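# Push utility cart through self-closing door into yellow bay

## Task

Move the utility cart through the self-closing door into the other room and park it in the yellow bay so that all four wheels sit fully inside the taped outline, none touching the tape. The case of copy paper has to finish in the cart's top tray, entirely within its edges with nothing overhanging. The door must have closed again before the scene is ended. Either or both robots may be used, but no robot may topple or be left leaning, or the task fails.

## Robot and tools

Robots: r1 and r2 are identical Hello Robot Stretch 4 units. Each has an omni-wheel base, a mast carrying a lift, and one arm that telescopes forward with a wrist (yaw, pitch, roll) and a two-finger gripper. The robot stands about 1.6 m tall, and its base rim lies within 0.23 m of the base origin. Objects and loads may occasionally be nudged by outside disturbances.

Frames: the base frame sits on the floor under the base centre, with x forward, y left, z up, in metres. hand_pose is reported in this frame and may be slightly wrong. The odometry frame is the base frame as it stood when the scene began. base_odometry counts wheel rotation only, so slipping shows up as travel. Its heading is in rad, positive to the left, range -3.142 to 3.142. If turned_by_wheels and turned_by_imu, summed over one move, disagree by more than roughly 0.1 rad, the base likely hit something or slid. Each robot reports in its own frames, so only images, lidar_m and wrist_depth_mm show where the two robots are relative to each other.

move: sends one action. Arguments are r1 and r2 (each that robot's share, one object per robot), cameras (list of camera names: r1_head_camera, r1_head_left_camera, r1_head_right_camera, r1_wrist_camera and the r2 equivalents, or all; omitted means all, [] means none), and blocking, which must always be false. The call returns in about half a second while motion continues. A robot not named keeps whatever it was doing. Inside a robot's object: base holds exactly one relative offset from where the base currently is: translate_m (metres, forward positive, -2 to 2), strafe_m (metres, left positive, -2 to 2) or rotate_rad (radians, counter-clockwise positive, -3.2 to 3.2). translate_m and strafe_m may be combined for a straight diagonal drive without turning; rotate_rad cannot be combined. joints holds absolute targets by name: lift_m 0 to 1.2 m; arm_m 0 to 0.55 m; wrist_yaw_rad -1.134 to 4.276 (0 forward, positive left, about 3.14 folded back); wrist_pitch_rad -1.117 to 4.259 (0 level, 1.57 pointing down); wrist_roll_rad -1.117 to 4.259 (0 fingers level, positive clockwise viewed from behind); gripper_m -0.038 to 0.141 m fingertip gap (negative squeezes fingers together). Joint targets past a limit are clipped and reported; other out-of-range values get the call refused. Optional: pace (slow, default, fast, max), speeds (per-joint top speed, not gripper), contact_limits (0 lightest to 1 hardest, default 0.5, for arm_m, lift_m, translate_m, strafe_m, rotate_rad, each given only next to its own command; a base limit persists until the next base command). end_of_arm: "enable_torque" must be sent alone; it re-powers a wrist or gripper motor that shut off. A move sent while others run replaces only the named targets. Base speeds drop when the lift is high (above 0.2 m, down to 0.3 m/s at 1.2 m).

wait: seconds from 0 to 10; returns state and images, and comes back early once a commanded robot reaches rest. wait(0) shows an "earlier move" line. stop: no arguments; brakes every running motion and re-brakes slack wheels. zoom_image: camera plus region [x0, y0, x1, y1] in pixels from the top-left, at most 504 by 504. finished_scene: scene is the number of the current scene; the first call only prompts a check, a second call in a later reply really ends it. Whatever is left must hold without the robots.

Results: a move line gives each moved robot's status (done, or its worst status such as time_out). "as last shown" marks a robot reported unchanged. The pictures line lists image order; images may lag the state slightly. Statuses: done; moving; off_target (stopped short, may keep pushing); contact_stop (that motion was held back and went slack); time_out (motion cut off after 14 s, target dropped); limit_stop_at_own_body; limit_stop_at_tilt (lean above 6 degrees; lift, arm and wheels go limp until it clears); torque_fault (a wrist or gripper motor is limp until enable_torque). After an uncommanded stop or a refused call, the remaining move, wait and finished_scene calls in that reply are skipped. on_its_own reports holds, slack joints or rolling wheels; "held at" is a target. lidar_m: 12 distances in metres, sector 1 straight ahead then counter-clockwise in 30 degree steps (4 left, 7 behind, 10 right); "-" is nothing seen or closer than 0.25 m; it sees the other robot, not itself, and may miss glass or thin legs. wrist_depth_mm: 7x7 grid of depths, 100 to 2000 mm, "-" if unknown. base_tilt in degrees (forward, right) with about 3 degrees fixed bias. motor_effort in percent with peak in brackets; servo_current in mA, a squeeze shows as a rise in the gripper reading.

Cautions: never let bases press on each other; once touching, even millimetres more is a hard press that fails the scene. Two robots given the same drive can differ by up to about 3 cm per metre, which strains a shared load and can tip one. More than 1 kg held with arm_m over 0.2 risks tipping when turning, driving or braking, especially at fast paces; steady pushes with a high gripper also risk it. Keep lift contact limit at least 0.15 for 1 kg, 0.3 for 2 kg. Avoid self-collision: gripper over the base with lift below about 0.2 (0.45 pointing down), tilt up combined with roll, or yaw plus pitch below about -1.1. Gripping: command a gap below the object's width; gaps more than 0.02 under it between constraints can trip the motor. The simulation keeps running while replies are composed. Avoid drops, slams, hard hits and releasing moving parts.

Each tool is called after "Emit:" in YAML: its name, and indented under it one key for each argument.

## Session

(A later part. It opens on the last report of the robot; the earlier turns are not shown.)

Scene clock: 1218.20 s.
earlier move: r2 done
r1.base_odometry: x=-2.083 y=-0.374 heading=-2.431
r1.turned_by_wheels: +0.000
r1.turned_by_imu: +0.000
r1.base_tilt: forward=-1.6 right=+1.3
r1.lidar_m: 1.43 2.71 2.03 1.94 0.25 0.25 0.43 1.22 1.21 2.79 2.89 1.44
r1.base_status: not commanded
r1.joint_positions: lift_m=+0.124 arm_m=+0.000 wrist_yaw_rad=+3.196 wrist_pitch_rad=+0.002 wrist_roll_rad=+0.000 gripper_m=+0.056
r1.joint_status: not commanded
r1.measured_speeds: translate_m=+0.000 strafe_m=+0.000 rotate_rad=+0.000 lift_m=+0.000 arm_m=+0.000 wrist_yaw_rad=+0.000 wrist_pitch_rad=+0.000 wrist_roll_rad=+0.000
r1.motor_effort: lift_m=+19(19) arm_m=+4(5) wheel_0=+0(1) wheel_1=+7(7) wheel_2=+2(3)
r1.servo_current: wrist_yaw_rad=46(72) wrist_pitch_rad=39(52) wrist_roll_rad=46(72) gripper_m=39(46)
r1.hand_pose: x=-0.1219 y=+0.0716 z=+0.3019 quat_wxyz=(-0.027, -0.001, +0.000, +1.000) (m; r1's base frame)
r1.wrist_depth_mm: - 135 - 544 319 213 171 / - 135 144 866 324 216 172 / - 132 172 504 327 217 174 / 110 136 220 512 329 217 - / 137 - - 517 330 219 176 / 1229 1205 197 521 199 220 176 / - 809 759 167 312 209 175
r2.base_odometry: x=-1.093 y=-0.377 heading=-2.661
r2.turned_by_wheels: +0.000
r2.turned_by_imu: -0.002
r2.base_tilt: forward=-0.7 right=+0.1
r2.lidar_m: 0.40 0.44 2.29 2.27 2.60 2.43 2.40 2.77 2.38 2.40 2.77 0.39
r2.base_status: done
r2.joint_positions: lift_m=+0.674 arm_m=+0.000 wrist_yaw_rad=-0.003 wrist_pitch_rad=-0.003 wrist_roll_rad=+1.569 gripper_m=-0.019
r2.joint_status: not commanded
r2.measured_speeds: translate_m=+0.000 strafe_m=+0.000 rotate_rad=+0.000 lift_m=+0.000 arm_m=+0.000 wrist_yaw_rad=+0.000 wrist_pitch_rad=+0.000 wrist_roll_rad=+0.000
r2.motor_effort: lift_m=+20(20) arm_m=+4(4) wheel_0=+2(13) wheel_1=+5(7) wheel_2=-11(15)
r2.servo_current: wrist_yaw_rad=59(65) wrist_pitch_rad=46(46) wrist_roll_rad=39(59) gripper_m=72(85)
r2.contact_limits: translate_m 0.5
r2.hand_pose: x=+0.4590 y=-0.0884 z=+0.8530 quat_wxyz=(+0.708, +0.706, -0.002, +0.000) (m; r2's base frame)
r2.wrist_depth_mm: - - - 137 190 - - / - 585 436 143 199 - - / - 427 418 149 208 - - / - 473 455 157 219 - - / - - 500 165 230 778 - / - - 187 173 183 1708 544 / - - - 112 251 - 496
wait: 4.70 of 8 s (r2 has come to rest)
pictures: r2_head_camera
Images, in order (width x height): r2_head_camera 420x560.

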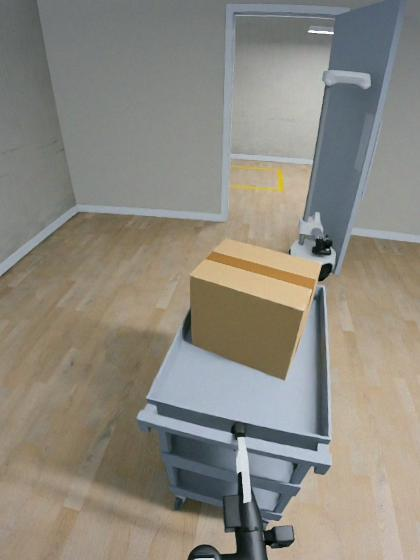

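Emit:
move:
  r2: {"base": {"translate_m": -0.013, "strafe_m": -0.06}, "pace": "slow", "contact_limits": {"translate_m": 0.5}}
  blocking: false
  cameras: []

Emit:
wait:
  seconds: 6
  cameras: []

Emit:
move:
  r2: {"base": {"rotate_rad": -0.1}, "pace": "slow"}
  blocking: false
  cameras: []

Emit:
wait:
  seconds: 6
  cameras: ["r2_head_camera"]

Scene clock: 1281.87 s.
move: r2 moving
r1.base_odometry: x=-2.083 y=-0.374 heading=-2.431
r1.turned_by_wheels: +0.000
r1.turned_by_imu: +0.000
r1.base_tilt: forward=-1.6 right=+1.3
r1.lidar_m: 1.43 2.76 2.00 1.95 0.29 0.25 0.42 1.21 1.21 2.78 2.91 1.47
r1.base_status: not commanded
r1.joint_positions: lift_m=+0.124 arm_m=+0.000 wrist_yaw_rad=+3.196 wrist_pitch_rad=+0.002 wrist_roll_rad=+0.000 gripper_m=+0.056
r1.joint_status: not commanded
r1.measured_speeds: translate_m=+0.000 strafe_m=+0.000 rotate_rad=+0.000 lift_m=+0.000 arm_m=+0.000 wrist_yaw_rad=+0.000 wrist_pitch_rad=+0.000 wrist_roll_rad=+0.000
r1.motor_effort: lift_m=+19(19) arm_m=+4(4) wheel_0=+0(1) wheel_1=+7(7) wheel_2=+2(2)
r1.servo_current: wrist_yaw_rad=39(59) wrist_pitch_rad=39(46) wrist_roll_rad=46(78) gripper_m=39(46)
r1.hand_pose: x=-0.1219 y=+0.0716 z=+0.3019 quat_wxyz=(-0.027, -0.001, +0.000, +1.000) (m; r1's base frame)
r1.wrist_depth_mm: - 135 - 549 320 213 171 / - 135 144 866 322 216 172 / - 132 172 504 327 216 173 / 110 136 220 512 327 218 - / 137 - - 512 330 220 176 / 1205 1229 197 517 199 220 176 / - 820 750 167 312 209 175
r2.base_odometry: x=-1.096 y=-0.365 heading=-2.661
r2.turned_by_wheels: +0.001
r2.turned_by_imu: +0.001
r2.base_tilt: forward=-0.7 right=+0.1
r2.lidar_m: 0.38 0.46 2.32 2.29 2.64 2.44 2.42 2.77 2.39 2.39 2.75 0.39
r2.base_status: translate_m moving; strafe_m moving
r2.joint_positions: lift_m=+0.674 arm_m=+0.000 wrist_yaw_rad=-0.001 wrist_pitch_rad=-0.003 wrist_roll_rad=+1.569 gripper_m=-0.019
r2.joint_status: not commanded
r2.measured_speeds: translate_m=-0.011 strafe_m=-0.050 rotate_rad=+0.005 lift_m=+0.000 arm_m=+0.000 wrist_yaw_rad=+0.028 wrist_pitch_rad=+0.000 wrist_roll_rad=+0.000
r2.motor_effort: lift_m=+20(20) arm_m=+4(4) wheel_0=+8(10) wheel_1=-7(8) wheel_2=+5(11)
r2.servo_current: wrist_yaw_rad=39(59) wrist_pitch_rad=39(46) wrist_roll_rad=46(59) gripper_m=72(72)
r2.contact_limits: translate_m 0.5
r2.hand_pose: x=+0.4592 y=-0.0878 z=+0.8530 quat_wxyz=(+0.708, +0.706, -0.002, +0.001) (m; r2's base frame)
r2.wrist_depth_mm: - - - 133 189 - - / - 484 421 141 195 - - / - 427 415 147 206 - - / - 477 455 155 217 - - / - - 504 164 230 750 - / - - 187 172 182 1808 544 / - - - 112 251 - 496
pictures: none
No camera images: "cameras" was empty.

Scene clock: 1283.17 s.
earlier move: r2 done
r1.base_odometry: x=-2.083 y=-0.374 heading=-2.431
r1.turned_by_wheels: +0.000
r1.turned_by_imu: +0.000
r1.base_tilt: forward=-1.6 right=+1.3
r1.lidar_m: 1.41 2.72 1.99 1.95 0.25 0.25 0.43 1.24 1.21 2.78 2.92 1.45
r1.base_status: not commanded
r1.joint_positions: lift_m=+0.124 arm_m=+0.000 wrist_yaw_rad=+3.196 wrist_pitch_rad=+0.002 wrist_roll_rad=+0.000 gripper_m=+0.056
r1.joint_status: not commanded
r1.measured_speeds: translate_m=+0.000 strafe_m=+0.000 rotate_rad=+0.000 lift_m=+0.000 arm_m=+0.000 wrist_yaw_rad=+0.000 wrist_pitch_rad=+0.000 wrist_roll_rad=+0.000
r1.motor_effort: lift_m=+19(19) arm_m=+4(4) wheel_0=+0(1) wheel_1=+7(7) wheel_2=+2(3)
r1.servo_current: wrist_yaw_rad=59(72) wrist_pitch_rad=39(46) wrist_roll_rad=39(78) gripper_m=39(46)
r1.hand_pose: x=-0.1219 y=+0.0716 z=+0.3019 quat_wxyz=(-0.027, -0.001, +0.000, +1.000) (m; r1's base frame)
r1.wrist_depth_mm: - 135 - 549 320 213 171 / - 135 144 866 322 216 172 / - 132 173 504 325 217 174 / 110 136 220 512 327 218 - / 137 - - 517 332 220 175 / 1205 1229 197 517 198 220 176 / - 809 759 167 310 209 176
r2.base_odometry: x=-1.109 y=-0.318 heading=-2.660
r2.turned_by_wheels: +0.000
r2.turned_by_imu: +0.000
r2.base_tilt: forward=-0.7 right=+0.1
r2.lidar_m: 0.40 0.47 2.36 2.33 2.70 2.44 2.40 2.78 2.35 2.34 2.67 0.41
r2.base_status: done
r2.joint_positions: lift_m=+0.674 arm_m=+0.000 wrist_yaw_rad=+0.009 wrist_pitch_rad=-0.003 wrist_roll_rad=+1.569 gripper_m=-0.019
r2.joint_status: not commanded
r2.measured_speeds: translate_m=+0.000 strafe_m=+0.000 rotate_rad=+0.000 lift_m=+0.000 arm_m=+0.000 wrist_yaw_rad=+0.000 wrist_pitch_rad=+0.000 wrist_roll_rad=+0.000
r2.motor_effort: lift_m=+20(20) arm_m=+4(4) wheel_0=+7(15) wheel_1=-5(8) wheel_2=+9(12)
r2.servo_current: wrist_yaw_rad=65(72) wrist_pitch_rad=46(46) wrist_roll_rad=52(59) gripper_m=65(78)
r2.contact_limits: translate_m 0.5
r2.hand_pose: x=+0.4600 y=-0.0849 z=+0.8530 quat_wxyz=(+0.708, +0.706, +0.002, +0.004) (m; r2's base frame)
r2.wrist_depth_mm: - - - 141 195 - - / - - 508 147 202 - - / - 421 418 152 211 - - / - 469 455 160 221 - - / - - 492 167 231 778 - / - - 188 174 183 1756 549 / - - - 112 248 - 500
wait: 1.30 of 6 s (r2 has come to rest)
pictures: none
No camera images: "cameras" was empty.

Scene clock: 1283.67 s.
move: r2 moving
r1.base_odometry: x=-2.083 y=-0.374 heading=-2.431
r1.turned_by_wheels: +0.000
r1.turned_by_imu: +0.000
r1.base_tilt: forward=-1.6 right=+1.3
r1.lidar_m: 1.41 2.75 2.02 1.96 0.25 0.25 0.42 1.22 1.19 2.79 2.93 1.45
r1.base_status: not commanded
r1.joint_positions: lift_m=+0.124 arm_m=+0.000 wrist_yaw_rad=+3.196 wrist_pitch_rad=+0.002 wrist_roll_rad=+0.000 gripper_m=+0.056
r1.joint_status: not commanded
r1.measured_speeds: translate_m=+0.000 strafe_m=+0.000 rotate_rad=+0.000 lift_m=+0.000 arm_m=+0.000 wrist_yaw_rad=+0.000 wrist_pitch_rad=+0.000 wrist_roll_rad=+0.000
r1.motor_effort: lift_m=+19(19) arm_m=+4(4) wheel_0=+0(0) wheel_1=+7(7) wheel_2=+2(3)
r1.servo_current: wrist_yaw_rad=52(59) wrist_pitch_rad=39(52) wrist_roll_rad=52(72) gripper_m=46(46)
r1.hand_pose: x=-0.1219 y=+0.0716 z=+0.3019 quat_wxyz=(-0.027, -0.001, +0.000, +1.000) (m; r1's base frame)
r1.wrist_depth_mm: - 135 - 549 320 213 171 / - 135 144 866 322 215 173 / - 132 172 504 325 217 174 / 110 136 220 512 327 218 - / 137 - - 517 329 219 175 / 1229 1229 196 521 199 220 175 / - 809 768 167 310 210 175
r2.base_odometry: x=-1.109 y=-0.318 heading=-2.751
r2.turned_by_wheels: -0.091
r2.turned_by_imu: -0.088
r2.base_tilt: forward=-0.7 right=+0.1
r2.lidar_m: 0.39 0.44 2.36 2.32 2.57 2.49 2.43 2.66 2.35 2.33 2.57 0.39
r2.base_status: rotate_rad moving
r2.joint_positions: lift_m=+0.674 arm_m=+0.000 wrist_yaw_rad=+0.009 wrist_pitch_rad=-0.003 wrist_roll_rad=+1.569 gripper_m=-0.019
r2.joint_status: not commanded
r2.measured_speeds: translate_m=-0.001 strafe_m=-0.002 rotate_rad=-0.151 lift_m=+0.000 arm_m=+0.000 wrist_yaw_rad=-0.055 wrist_pitch_rad=+0.000 wrist_roll_rad=+0.000
r2.motor_effort: lift_m=+20(20) arm_m=+4(4) wheel_0=+4(15) wheel_1=+4(8) wheel_2=+9(15)
r2.servo_current: wrist_yaw_rad=59(72) wrist_pitch_rad=46(46) wrist_roll_rad=52(52) gripper_m=72(78)
r2.hand_pose: x=+0.4601 y=-0.0848 z=+0.8530 quat_wxyz=(+0.708, +0.706, +0.002, +0.004) (m; r2's base frame)
r2.wrist_depth_mm: - - - 161 216 1661 1308 / - - - 164 220 - - / - - 433 166 225 - - / - 455 449 169 229 - - / - - 473 173 233 - - / - - 189 176 183 732 - / - - - 112 241 - 539
pictures: none
No camera images: "cameras" was empty.

Scene clock: 1284.23 s.
earlier move: r2 done
r1.base_odometry: x=-2.083 y=-0.374 heading=-2.431
r1.turned_by_wheels: +0.000
r1.turned_by_imu: +0.000
r1.base_tilt: forward=-1.6 right=+1.3
r1.lidar_m: 1.40 2.75 1.99 1.95 0.25 0.25 0.41 1.18 1.21 2.79 2.96 1.45
r1.base_status: not commanded
r1.joint_positions: lift_m=+0.124 arm_m=+0.000 wrist_yaw_rad=+3.196 wrist_pitch_rad=+0.002 wrist_roll_rad=+0.000 gripper_m=+0.056
r1.joint_status: not commanded
r1.measured_speeds: translate_m=+0.000 strafe_m=+0.000 rotate_rad=+0.000 lift_m=+0.000 arm_m=+0.000 wrist_yaw_rad=+0.000 wrist_pitch_rad=+0.000 wrist_roll_rad=+0.000
r1.motor_effort: lift_m=+19(19) arm_m=+4(4) wheel_0=+0(1) wheel_1=+7(7) wheel_2=+2(3)
r1.servo_current: wrist_yaw_rad=59(65) wrist_pitch_rad=39(52) wrist_roll_rad=52(72) gripper_m=39(46)
r1.hand_pose: x=-0.1219 y=+0.0716 z=+0.3019 quat_wxyz=(-0.027, -0.001, +0.000, +1.000) (m; r1's base frame)
r1.wrist_depth_mm: - 135 - 549 322 213 171 / - 135 144 866 322 216 172 / - 132 173 504 327 216 174 / 110 135 220 512 327 218 - / 137 - - 517 330 220 176 / 1205 1205 196 521 198 220 175 / - 820 759 167 310 209 175
r2.base_odometry: x=-1.109 y=-0.318 heading=-2.760
r2.turned_by_wheels: -0.008
r2.turned_by_imu: -0.008
r2.base_tilt: forward=-0.7 right=+0.1
r2.lidar_m: 0.38 0.40 2.37 2.35 2.55 2.46 2.42 2.66 2.38 2.34 2.54 0.43
r2.base_status: done
r2.joint_positions: lift_m=+0.674 arm_m=+0.000 wrist_yaw_rad=+0.002 wrist_pitch_rad=-0.003 wrist_roll_rad=+1.569 gripper_m=-0.019
r2.joint_status: not commanded
r2.measured_speeds: translate_m=+0.000 strafe_m=+0.000 rotate_rad=+0.000 lift_m=+0.000 arm_m=+0.000 wrist_yaw_rad=+0.000 wrist_pitch_rad=+0.000 wrist_roll_rad=+0.000
r2.motor_effort: lift_m=+20(20) arm_m=+3(4) wheel_0=+1(15) wheel_1=+3(8) wheel_2=+6(15)
r2.servo_current: wrist_yaw_rad=39(72) wrist_pitch_rad=39(46) wrist_roll_rad=52(59) gripper_m=65(85)
r2.hand_pose: x=+0.4595 y=-0.0868 z=+0.8530 quat_wxyz=(+0.708, +0.706, +0.000, +0.002) (m; r2's base frame)
r2.wrist_depth_mm: - - - 167 224 1756 1308 / - - - 169 226 1808 - / - - 480 171 228 - - / - 455 449 172 231 - - / - - 466 174 234 - - / - - 186 176 184 741 - / - - - 112 238 - 554
wait: 0.57 of 6 s (r2 has come to rest)
pictures: r2_head_camera
Images, in order (width x height): r2_head_camera 420x560.

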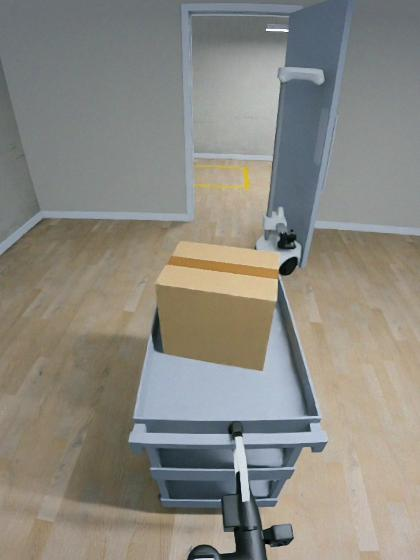

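Emit:
move:
  r2: {"base": {"translate_m": 0.45, "strafe_m": -0.01}, "pace": "slow", "contact_limits": {"translate_m": 0.5}}
  blocking: false
  cameras: []

Emit:
wait:
  seconds: 8
  cameras: ["r2_head_camera"]

Scene clock: 1292.83 s.
move: r2 moving
r1.base_odometry: x=-2.083 y=-0.374 heading=-2.431
r1.turned_by_wheels: +0.000
r1.turned_by_imu: +0.000
r1.base_tilt: forward=-1.6 right=+1.3
r1.lidar_m: 1.38 2.68 2.00 1.95 0.25 0.25 0.44 1.20 1.22 2.79 2.93 1.39
r1.base_status: not commanded
r1.joint_positions: lift_m=+0.124 arm_m=+0.000 wrist_yaw_rad=+3.196 wrist_pitch_rad=+0.002 wrist_roll_rad=+0.000 gripper_m=+0.056
r1.joint_status: not commanded
r1.measured_speeds: translate_m=+0.000 strafe_m=+0.000 rotate_rad=+0.000 lift_m=+0.000 arm_m=+0.000 wrist_yaw_rad=+0.000 wrist_pitch_rad=+0.000 wrist_roll_rad=+0.000
r1.motor_effort: lift_m=+19(19) arm_m=+4(4) wheel_0=+0(1) wheel_1=+7(7) wheel_2=+2(2)
r1.servo_current: wrist_yaw_rad=46(59) wrist_pitch_rad=46(46) wrist_roll_rad=52(59) gripper_m=39(46)
r1.hand_pose: x=-0.1219 y=+0.0716 z=+0.3019 quat_wxyz=(-0.027, -0.001, +0.000, +1.000) (m; r1's base frame)
r1.wrist_depth_mm: - 135 - 549 320 213 171 / - 135 144 866 322 216 172 / - 132 172 504 325 216 174 / 110 136 220 512 327 218 - / 137 - - 517 330 219 175 / 1255 1205 196 521 199 220 175 / - 809 759 167 310 209 175
r2.base_odometry: x=-1.120 y=-0.323 heading=-2.759
r2.turned_by_wheels: +0.000
r2.turned_by_imu: +0.001
r2.base_tilt: forward=-0.7 right=+0.1
r2.lidar_m: 0.37 0.41 2.39 2.32 2.53 2.47 2.42 2.67 2.37 2.33 2.57 0.42
r2.base_status: translate_m moving; strafe_m moving
r2.joint_positions: lift_m=+0.674 arm_m=+0.000 wrist_yaw_rad=+0.001 wrist_pitch_rad=-0.003 wrist_roll_rad=+1.569 gripper_m=-0.019
r2.joint_status: not commanded
r2.measured_speeds: translate_m=+0.050 strafe_m=-0.001 rotate_rad=+0.001 lift_m=+0.000 arm_m=+0.000 wrist_yaw_rad=-0.003 wrist_pitch_rad=+0.000 wrist_roll_rad=+0.000
r2.motor_effort: lift_m=+20(20) arm_m=-3(3) wheel_0=+9(10) wheel_1=+8(8) wheel_2=-12(14)
r2.servo_current: wrist_yaw_rad=52(52) wrist_pitch_rad=46(46) wrist_roll_rad=46(52) gripper_m=72(78)
r2.contact_limits: translate_m 0.5
r2.hand_pose: x=+0.4593 y=-0.0872 z=+0.8530 quat_wxyz=(+0.708, +0.706, -0.001, +0.001) (m; r2's base frame)
r2.wrist_depth_mm: - - - 167 224 1863 1308 / - - - 169 227 1808 - / - - 500 170 229 - - / - 455 442 173 232 - - / - - 466 174 233 - - / - - 186 175 185 - - / - - - 112 237 - 544
pictures: none
No camera images: "cameras" was empty.

Scene clock: 1298.13 s.
earlier move: r2 done
r1.base_odometry: x=-2.083 y=-0.374 heading=-2.431
r1.turned_by_wheels: +0.000
r1.turned_by_imu: +0.000
r1.base_tilt: forward=-1.6 right=+1.3
r1.lidar_m: 0.99 2.76 1.97 1.97 0.28 0.25 0.41 1.23 1.20 2.78 2.90 1.01
r1.base_status: not commanded
r1.joint_positions: lift_m=+0.124 arm_m=+0.000 wrist_yaw_rad=+3.196 wrist_pitch_rad=+0.002 wrist_roll_rad=+0.000 gripper_m=+0.056
r1.joint_status: not commanded
r1.measured_speeds: translate_m=+0.000 strafe_m=+0.000 rotate_rad=+0.000 lift_m=+0.000 arm_m=+0.000 wrist_yaw_rad=+0.000 wrist_pitch_rad=+0.000 wrist_roll_rad=+0.000
r1.motor_effort: lift_m=+19(19) arm_m=+4(4) wheel_0=+0(1) wheel_1=+7(7) wheel_2=+3(3)
r1.servo_current: wrist_yaw_rad=46(78) wrist_pitch_rad=39(52) wrist_roll_rad=59(72) gripper_m=39(52)
r1.hand_pose: x=-0.1219 y=+0.0716 z=+0.3019 quat_wxyz=(-0.027, -0.001, +0.000, +1.000) (m; r1's base frame)
r1.wrist_depth_mm: - 135 - 554 319 213 171 / - 135 144 866 324 216 172 / - 131 173 500 325 217 174 / 110 135 220 517 329 218 - / 137 - - 517 330 220 175 / 1205 1229 196 521 199 220 176 / - 820 768 167 310 210 175
r2.base_odometry: x=-1.530 y=-0.476 heading=-2.760
r2.turned_by_wheels: -0.001
r2.turned_by_imu: -0.003
r2.base_tilt: forward=-0.7 right=+0.1
r2.lidar_m: 0.38 0.43 2.32 2.30 2.44 2.92 2.87 3.07 2.41 2.40 2.60 0.39
r2.base_status: done
r2.joint_positions: lift_m=+0.674 arm_m=+0.000 wrist_yaw_rad=-0.005 wrist_pitch_rad=-0.003 wrist_roll_rad=+1.569 gripper_m=-0.019
r2.joint_status: not commanded
r2.measured_speeds: translate_m=+0.000 strafe_m=+0.000 rotate_rad=+0.000 lift_m=+0.000 arm_m=+0.000 wrist_yaw_rad=+0.000 wrist_pitch_rad=+0.000 wrist_roll_rad=+0.000
r2.motor_effort: lift_m=+19(20) arm_m=+4(4) wheel_0=+0(10) wheel_1=+3(9) wheel_2=-12(17)
r2.servo_current: wrist_yaw_rad=46(65) wrist_pitch_rad=39(52) wrist_roll_rad=52(59) gripper_m=72(78)
r2.contact_limits: translate_m 0.5
r2.hand_pose: x=+0.4588 y=-0.0890 z=+0.8530 quat_wxyz=(+0.708, +0.706, -0.003, -0.001) (m; r2's base frame)
r2.wrist_depth_mm: - - - 163 219 1576 1255 / - - - 165 223 - - / - - 436 168 225 - - / - 462 445 171 229 - - / - - 469 173 232 - - / - - 186 175 184 759 - / - - - 112 239 - 539
wait: 5.30 of 8 s (r2 has come to rest)
pictures: r2_head_camera
Images, in order (width x height): r2_head_camera 420x560.

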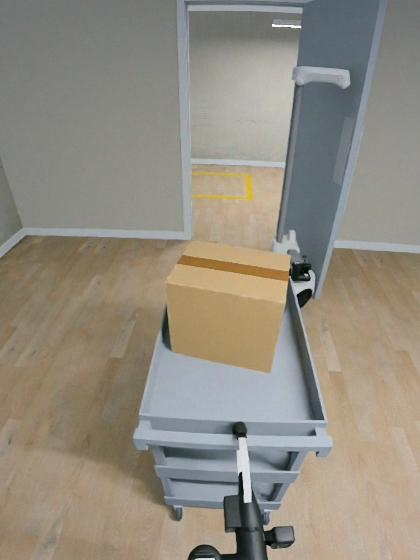

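Emit:
move:
  r2: {"base": {"translate_m": 0.38, "strafe_m": 0.05}, "pace": "slow", "contact_limits": {"translate_m": 0.5}}
  blocking: false
  cameras: []

Emit:
wait:
  seconds: 8
  cameras: ["r2_head_camera"]

Scene clock: 1314.13 s.
move: r2 moving
r1.base_odometry: x=-2.083 y=-0.374 heading=-2.431
r1.turned_by_wheels: +0.000
r1.turned_by_imu: +0.000
r1.base_tilt: forward=-1.6 right=+1.2
r1.lidar_m: 0.96 2.75 2.01 1.95 0.30 0.25 0.43 1.21 1.21 2.80 2.88 0.97
r1.base_status: not commanded
r1.joint_positions: lift_m=+0.124 arm_m=+0.000 wrist_yaw_rad=+3.196 wrist_pitch_rad=+0.002 wrist_roll_rad=+0.000 gripper_m=+0.056
r1.joint_status: not commanded
r1.measured_speeds: translate_m=+0.000 strafe_m=+0.000 rotate_rad=+0.000 lift_m=+0.000 arm_m=+0.000 wrist_yaw_rad=+0.000 wrist_pitch_rad=+0.000 wrist_roll_rad=+0.000
r1.motor_effort: lift_m=+19(19) arm_m=+4(4) wheel_0=+0(1) wheel_1=+7(7) wheel_2=+2(3)
r1.servo_current: wrist_yaw_rad=52(59) wrist_pitch_rad=46(46) wrist_roll_rad=59(59) gripper_m=39(46)
r1.hand_pose: x=-0.1219 y=+0.0716 z=+0.3019 quat_wxyz=(-0.027, -0.001, +0.000, +1.000) (m; r1's base frame)
r1.wrist_depth_mm: - 135 - 554 320 213 171 / - 135 144 854 322 216 172 / - 131 172 504 325 217 174 / 110 135 220 512 327 217 - / 137 - - 517 330 220 176 / 1229 1229 196 517 199 220 176 / - 809 759 167 310 209 176
r2.base_odometry: x=-1.541 y=-0.482 heading=-2.761
r2.turned_by_wheels: -0.001
r2.turned_by_imu: +0.000
r2.base_tilt: forward=-0.7 right=+0.1
r2.lidar_m: 0.38 0.41 2.34 2.29 2.49 2.92 2.89 3.08 2.43 2.37 2.62 0.42
r2.base_status: translate_m moving; strafe_m moving
r2.joint_positions: lift_m=+0.674 arm_m=+0.000 wrist_yaw_rad=-0.006 wrist_pitch_rad=-0.003 wrist_roll_rad=+1.569 gripper_m=-0.019
r2.joint_status: not commanded
r2.measured_speeds: translate_m=+0.047 strafe_m=+0.007 rotate_rad=-0.001 lift_m=+0.000 arm_m=+0.000 wrist_yaw_rad=-0.010 wrist_pitch_rad=+0.000 wrist_roll_rad=+0.000
r2.motor_effort: lift_m=+20(20) arm_m=+4(4) wheel_0=+1(4) wheel_1=+6(6) wheel_2=-16(17)
r2.servo_current: wrist_yaw_rad=46(59) wrist_pitch_rad=39(46) wrist_roll_rad=46(52) gripper_m=78(78)
r2.contact_limits: translate_m 0.5
r2.hand_pose: x=+0.4587 y=-0.0892 z=+0.8530 quat_wxyz=(+0.708, +0.706, -0.003, -0.001) (m; r2's base frame)
r2.wrist_depth_mm: - - - 163 220 1618 1336 / - - - 166 224 - - / - - 436 168 226 - - / - 455 445 171 229 - - / - - 469 173 233 - - / - - 187 176 183 759 - / - - 521 112 239 - 535
pictures: none
No camera images: "cameras" was empty.

Scene clock: 1318.73 s.
earlier move: r2 done
r1.base_odometry: x=-2.083 y=-0.374 heading=-2.431
r1.turned_by_wheels: +0.000
r1.turned_by_imu: +0.000
r1.base_tilt: forward=-1.6 right=+1.2
r1.lidar_m: 1.16 2.74 1.98 1.95 0.25 0.25 0.42 1.24 1.23 2.78 0.83 0.64
r1.base_status: not commanded
r1.joint_positions: lift_m=+0.124 arm_m=+0.000 wrist_yaw_rad=+3.196 wrist_pitch_rad=+0.002 wrist_roll_rad=+0.000 gripper_m=+0.056
r1.joint_status: not commanded
r1.measured_speeds: translate_m=+0.000 strafe_m=+0.000 rotate_rad=+0.000 lift_m=+0.000 arm_m=+0.000 wrist_yaw_rad=+0.000 wrist_pitch_rad=+0.000 wrist_roll_rad=+0.000
r1.motor_effort: lift_m=+19(19) arm_m=+4(4) wheel_0=+0(1) wheel_1=+6(7) wheel_2=+2(3)
r1.servo_current: wrist_yaw_rad=46(65) wrist_pitch_rad=39(52) wrist_roll_rad=46(72) gripper_m=39(52)
r1.hand_pose: x=-0.1219 y=+0.0716 z=+0.3019 quat_wxyz=(-0.027, -0.001, +0.000, +1.000) (m; r1's base frame)
r1.wrist_depth_mm: - 135 - 549 320 213 171 / - 135 145 866 322 216 172 / - 132 172 504 327 216 174 / 110 136 220 512 329 218 - / 137 - - 517 330 220 176 / 1205 1229 197 517 198 220 176 / - 809 759 167 310 209 176
r2.base_odometry: x=-1.864 y=-0.664 heading=-2.761
r2.turned_by_wheels: +0.000
r2.turned_by_imu: -0.002
r2.base_tilt: forward=-0.7 right=+0.1
r2.lidar_m: 0.40 0.46 2.25 2.20 2.38 3.28 3.26 3.18 2.50 2.47 2.70 0.41
r2.base_status: done
r2.joint_positions: lift_m=+0.674 arm_m=+0.000 wrist_yaw_rad=-0.007 wrist_pitch_rad=-0.003 wrist_roll_rad=+1.569 gripper_m=-0.019
r2.joint_status: not commanded
r2.measured_speeds: translate_m=+0.000 strafe_m=+0.000 rotate_rad=+0.000 lift_m=+0.000 arm_m=+0.000 wrist_yaw_rad=+0.000 wrist_pitch_rad=+0.000 wrist_roll_rad=+0.000
r2.motor_effort: lift_m=+20(20) arm_m=+4(4) wheel_0=-1(5) wheel_1=+5(7) wheel_2=-11(17)
r2.servo_current: wrist_yaw_rad=52(65) wrist_pitch_rad=39(46) wrist_roll_rad=59(59) gripper_m=72(85)
r2.contact_limits: translate_m 0.5
r2.hand_pose: x=+0.4587 y=-0.0895 z=+0.8530 quat_wxyz=(+0.708, +0.706, -0.004, -0.001) (m; r2's base frame)
r2.wrist_depth_mm: - - - 145 199 - - / - - 466 151 206 - - / - 430 418 156 214 - - / - 469 452 162 222 - - / - - 492 168 231 - - / - - 187 174 237 1708 - / - - - 112 247 - 496
wait: 4.60 of 8 s (r2 has come to rest)
pictures: r2_head_camera
Images, in order (width x height): r2_head_camera 420x560.

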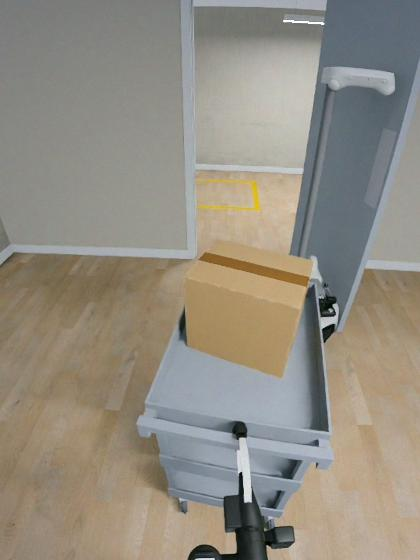

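Emit:
wait:
  seconds: 0
  cameras: ["r2_head_camera", "r1_head_right_camera", "r1_head_camera"]

Emit:
zoom_image:
  camera: "r2_head_camera"
  region: [240, 200, 420, 440]

Scene clock: 1335.93 s.
r1.base_odometry: x=-2.083 y=-0.374 heading=-2.431
r1.turned_by_wheels: +0.000
r1.turned_by_imu: +0.000
r1.base_tilt: forward=-1.6 right=+1.3
r1.lidar_m: 1.18 2.75 2.02 1.93 0.25 0.25 0.41 1.23 1.22 2.80 0.78 0.68
r1.base_status: not commanded
r1.joint_positions: lift_m=+0.124 arm_m=+0.000 wrist_yaw_rad=+3.196 wrist_pitch_rad=+0.002 wrist_roll_rad=+0.000 gripper_m=+0.056
r1.joint_status: not commanded
r1.measured_speeds: translate_m=+0.000 strafe_m=+0.000 rotate_rad=+0.000 lift_m=+0.000 arm_m=+0.000 wrist_yaw_rad=+0.000 wrist_pitch_rad=+0.000 wrist_roll_rad=+0.000
r1.motor_effort: lift_m=+19(19) arm_m=+4(4) wheel_0=+0(1) wheel_1=+7(7) wheel_2=+2(3)
r1.servo_current: wrist_yaw_rad=46(65) wrist_pitch_rad=46(52) wrist_roll_rad=46(72) gripper_m=39(52)
r1.hand_pose: x=-0.1219 y=+0.0716 z=+0.3019 quat_wxyz=(-0.027, -0.001, +0.000, +1.000) (m; r1's base frame)
r1.wrist_depth_mm: - 135 - 549 320 213 171 / - 135 144 866 322 215 172 / - 132 172 500 325 216 174 / 110 136 220 512 327 218 - / 137 - - 517 330 220 175 / 1229 1205 196 517 199 220 176 / - 809 759 167 310 209 176
r2.base_odometry: x=-1.864 y=-0.664 heading=-2.761
r2.turned_by_wheels: +0.000
r2.turned_by_imu: +0.000
r2.base_tilt: forward=-0.7 right=+0.1
r2.lidar_m: 0.39 0.46 2.23 2.21 2.39 3.30 3.26 3.19 2.52 2.49 2.68 0.40
r2.base_status: done
r2.joint_positions: lift_m=+0.674 arm_m=+0.000 wrist_yaw_rad=-0.007 wrist_pitch_rad=-0.003 wrist_roll_rad=+1.569 gripper_m=-0.019
r2.joint_status: not commanded
r2.measured_speeds: translate_m=+0.000 strafe_m=+0.000 rotate_rad=+0.000 lift_m=+0.000 arm_m=+0.000 wrist_yaw_rad=+0.000 wrist_pitch_rad=+0.000 wrist_roll_rad=+0.000
r2.motor_effort: lift_m=+20(20) arm_m=+4(4) wheel_0=-1(5) wheel_1=+5(7) wheel_2=-11(17)
r2.servo_current: wrist_yaw_rad=46(65) wrist_pitch_rad=39(46) wrist_roll_rad=39(59) gripper_m=72(85)
r2.contact_limits: translate_m 0.5
r2.hand_pose: x=+0.4587 y=-0.0895 z=+0.8530 quat_wxyz=(+0.708, +0.706, -0.004, -0.001) (m; r2's base frame)
r2.wrist_depth_mm: - - - 145 199 - - / - - 466 150 206 - - / - 430 421 156 215 - - / - 466 452 162 222 - - / - - 492 168 231 - - / - - 187 174 236 1708 - / - - - 112 247 - 500
pictures: r1_head_camera, r1_head_right_camera, r2_head_camera
Images, in order (width x height): r1_head_camera 420x560, r1_head_right_camera 420x672, r2_head_camera 420x560.

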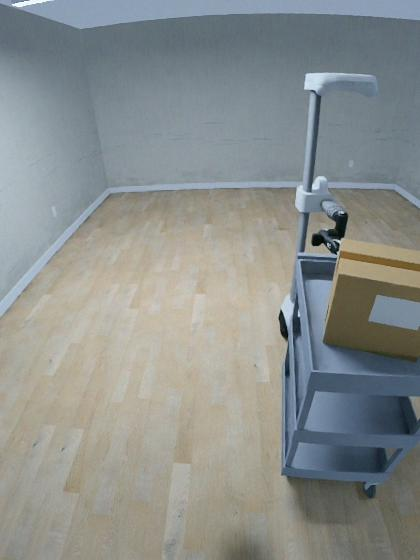

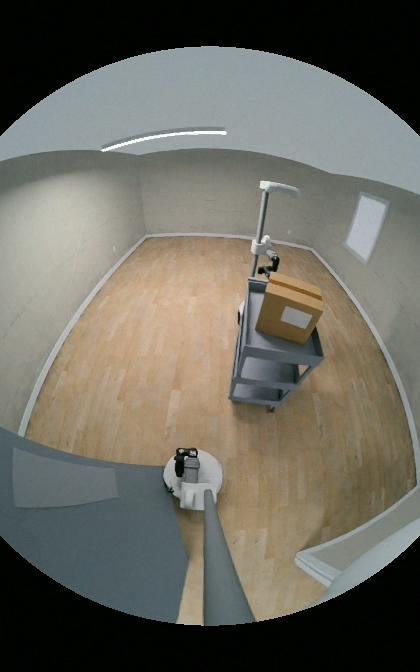

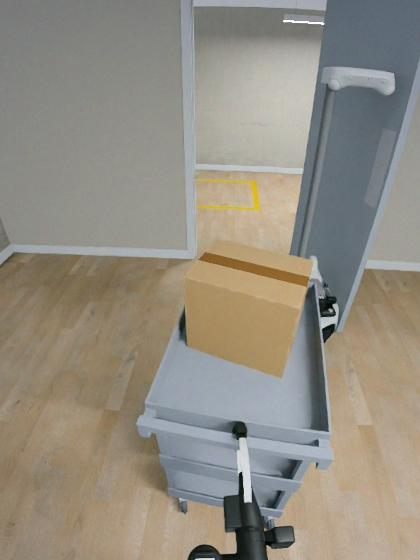

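Scaled by 2.100 from the camera's 420x560 image, which has a finer 1200x1600 frame.

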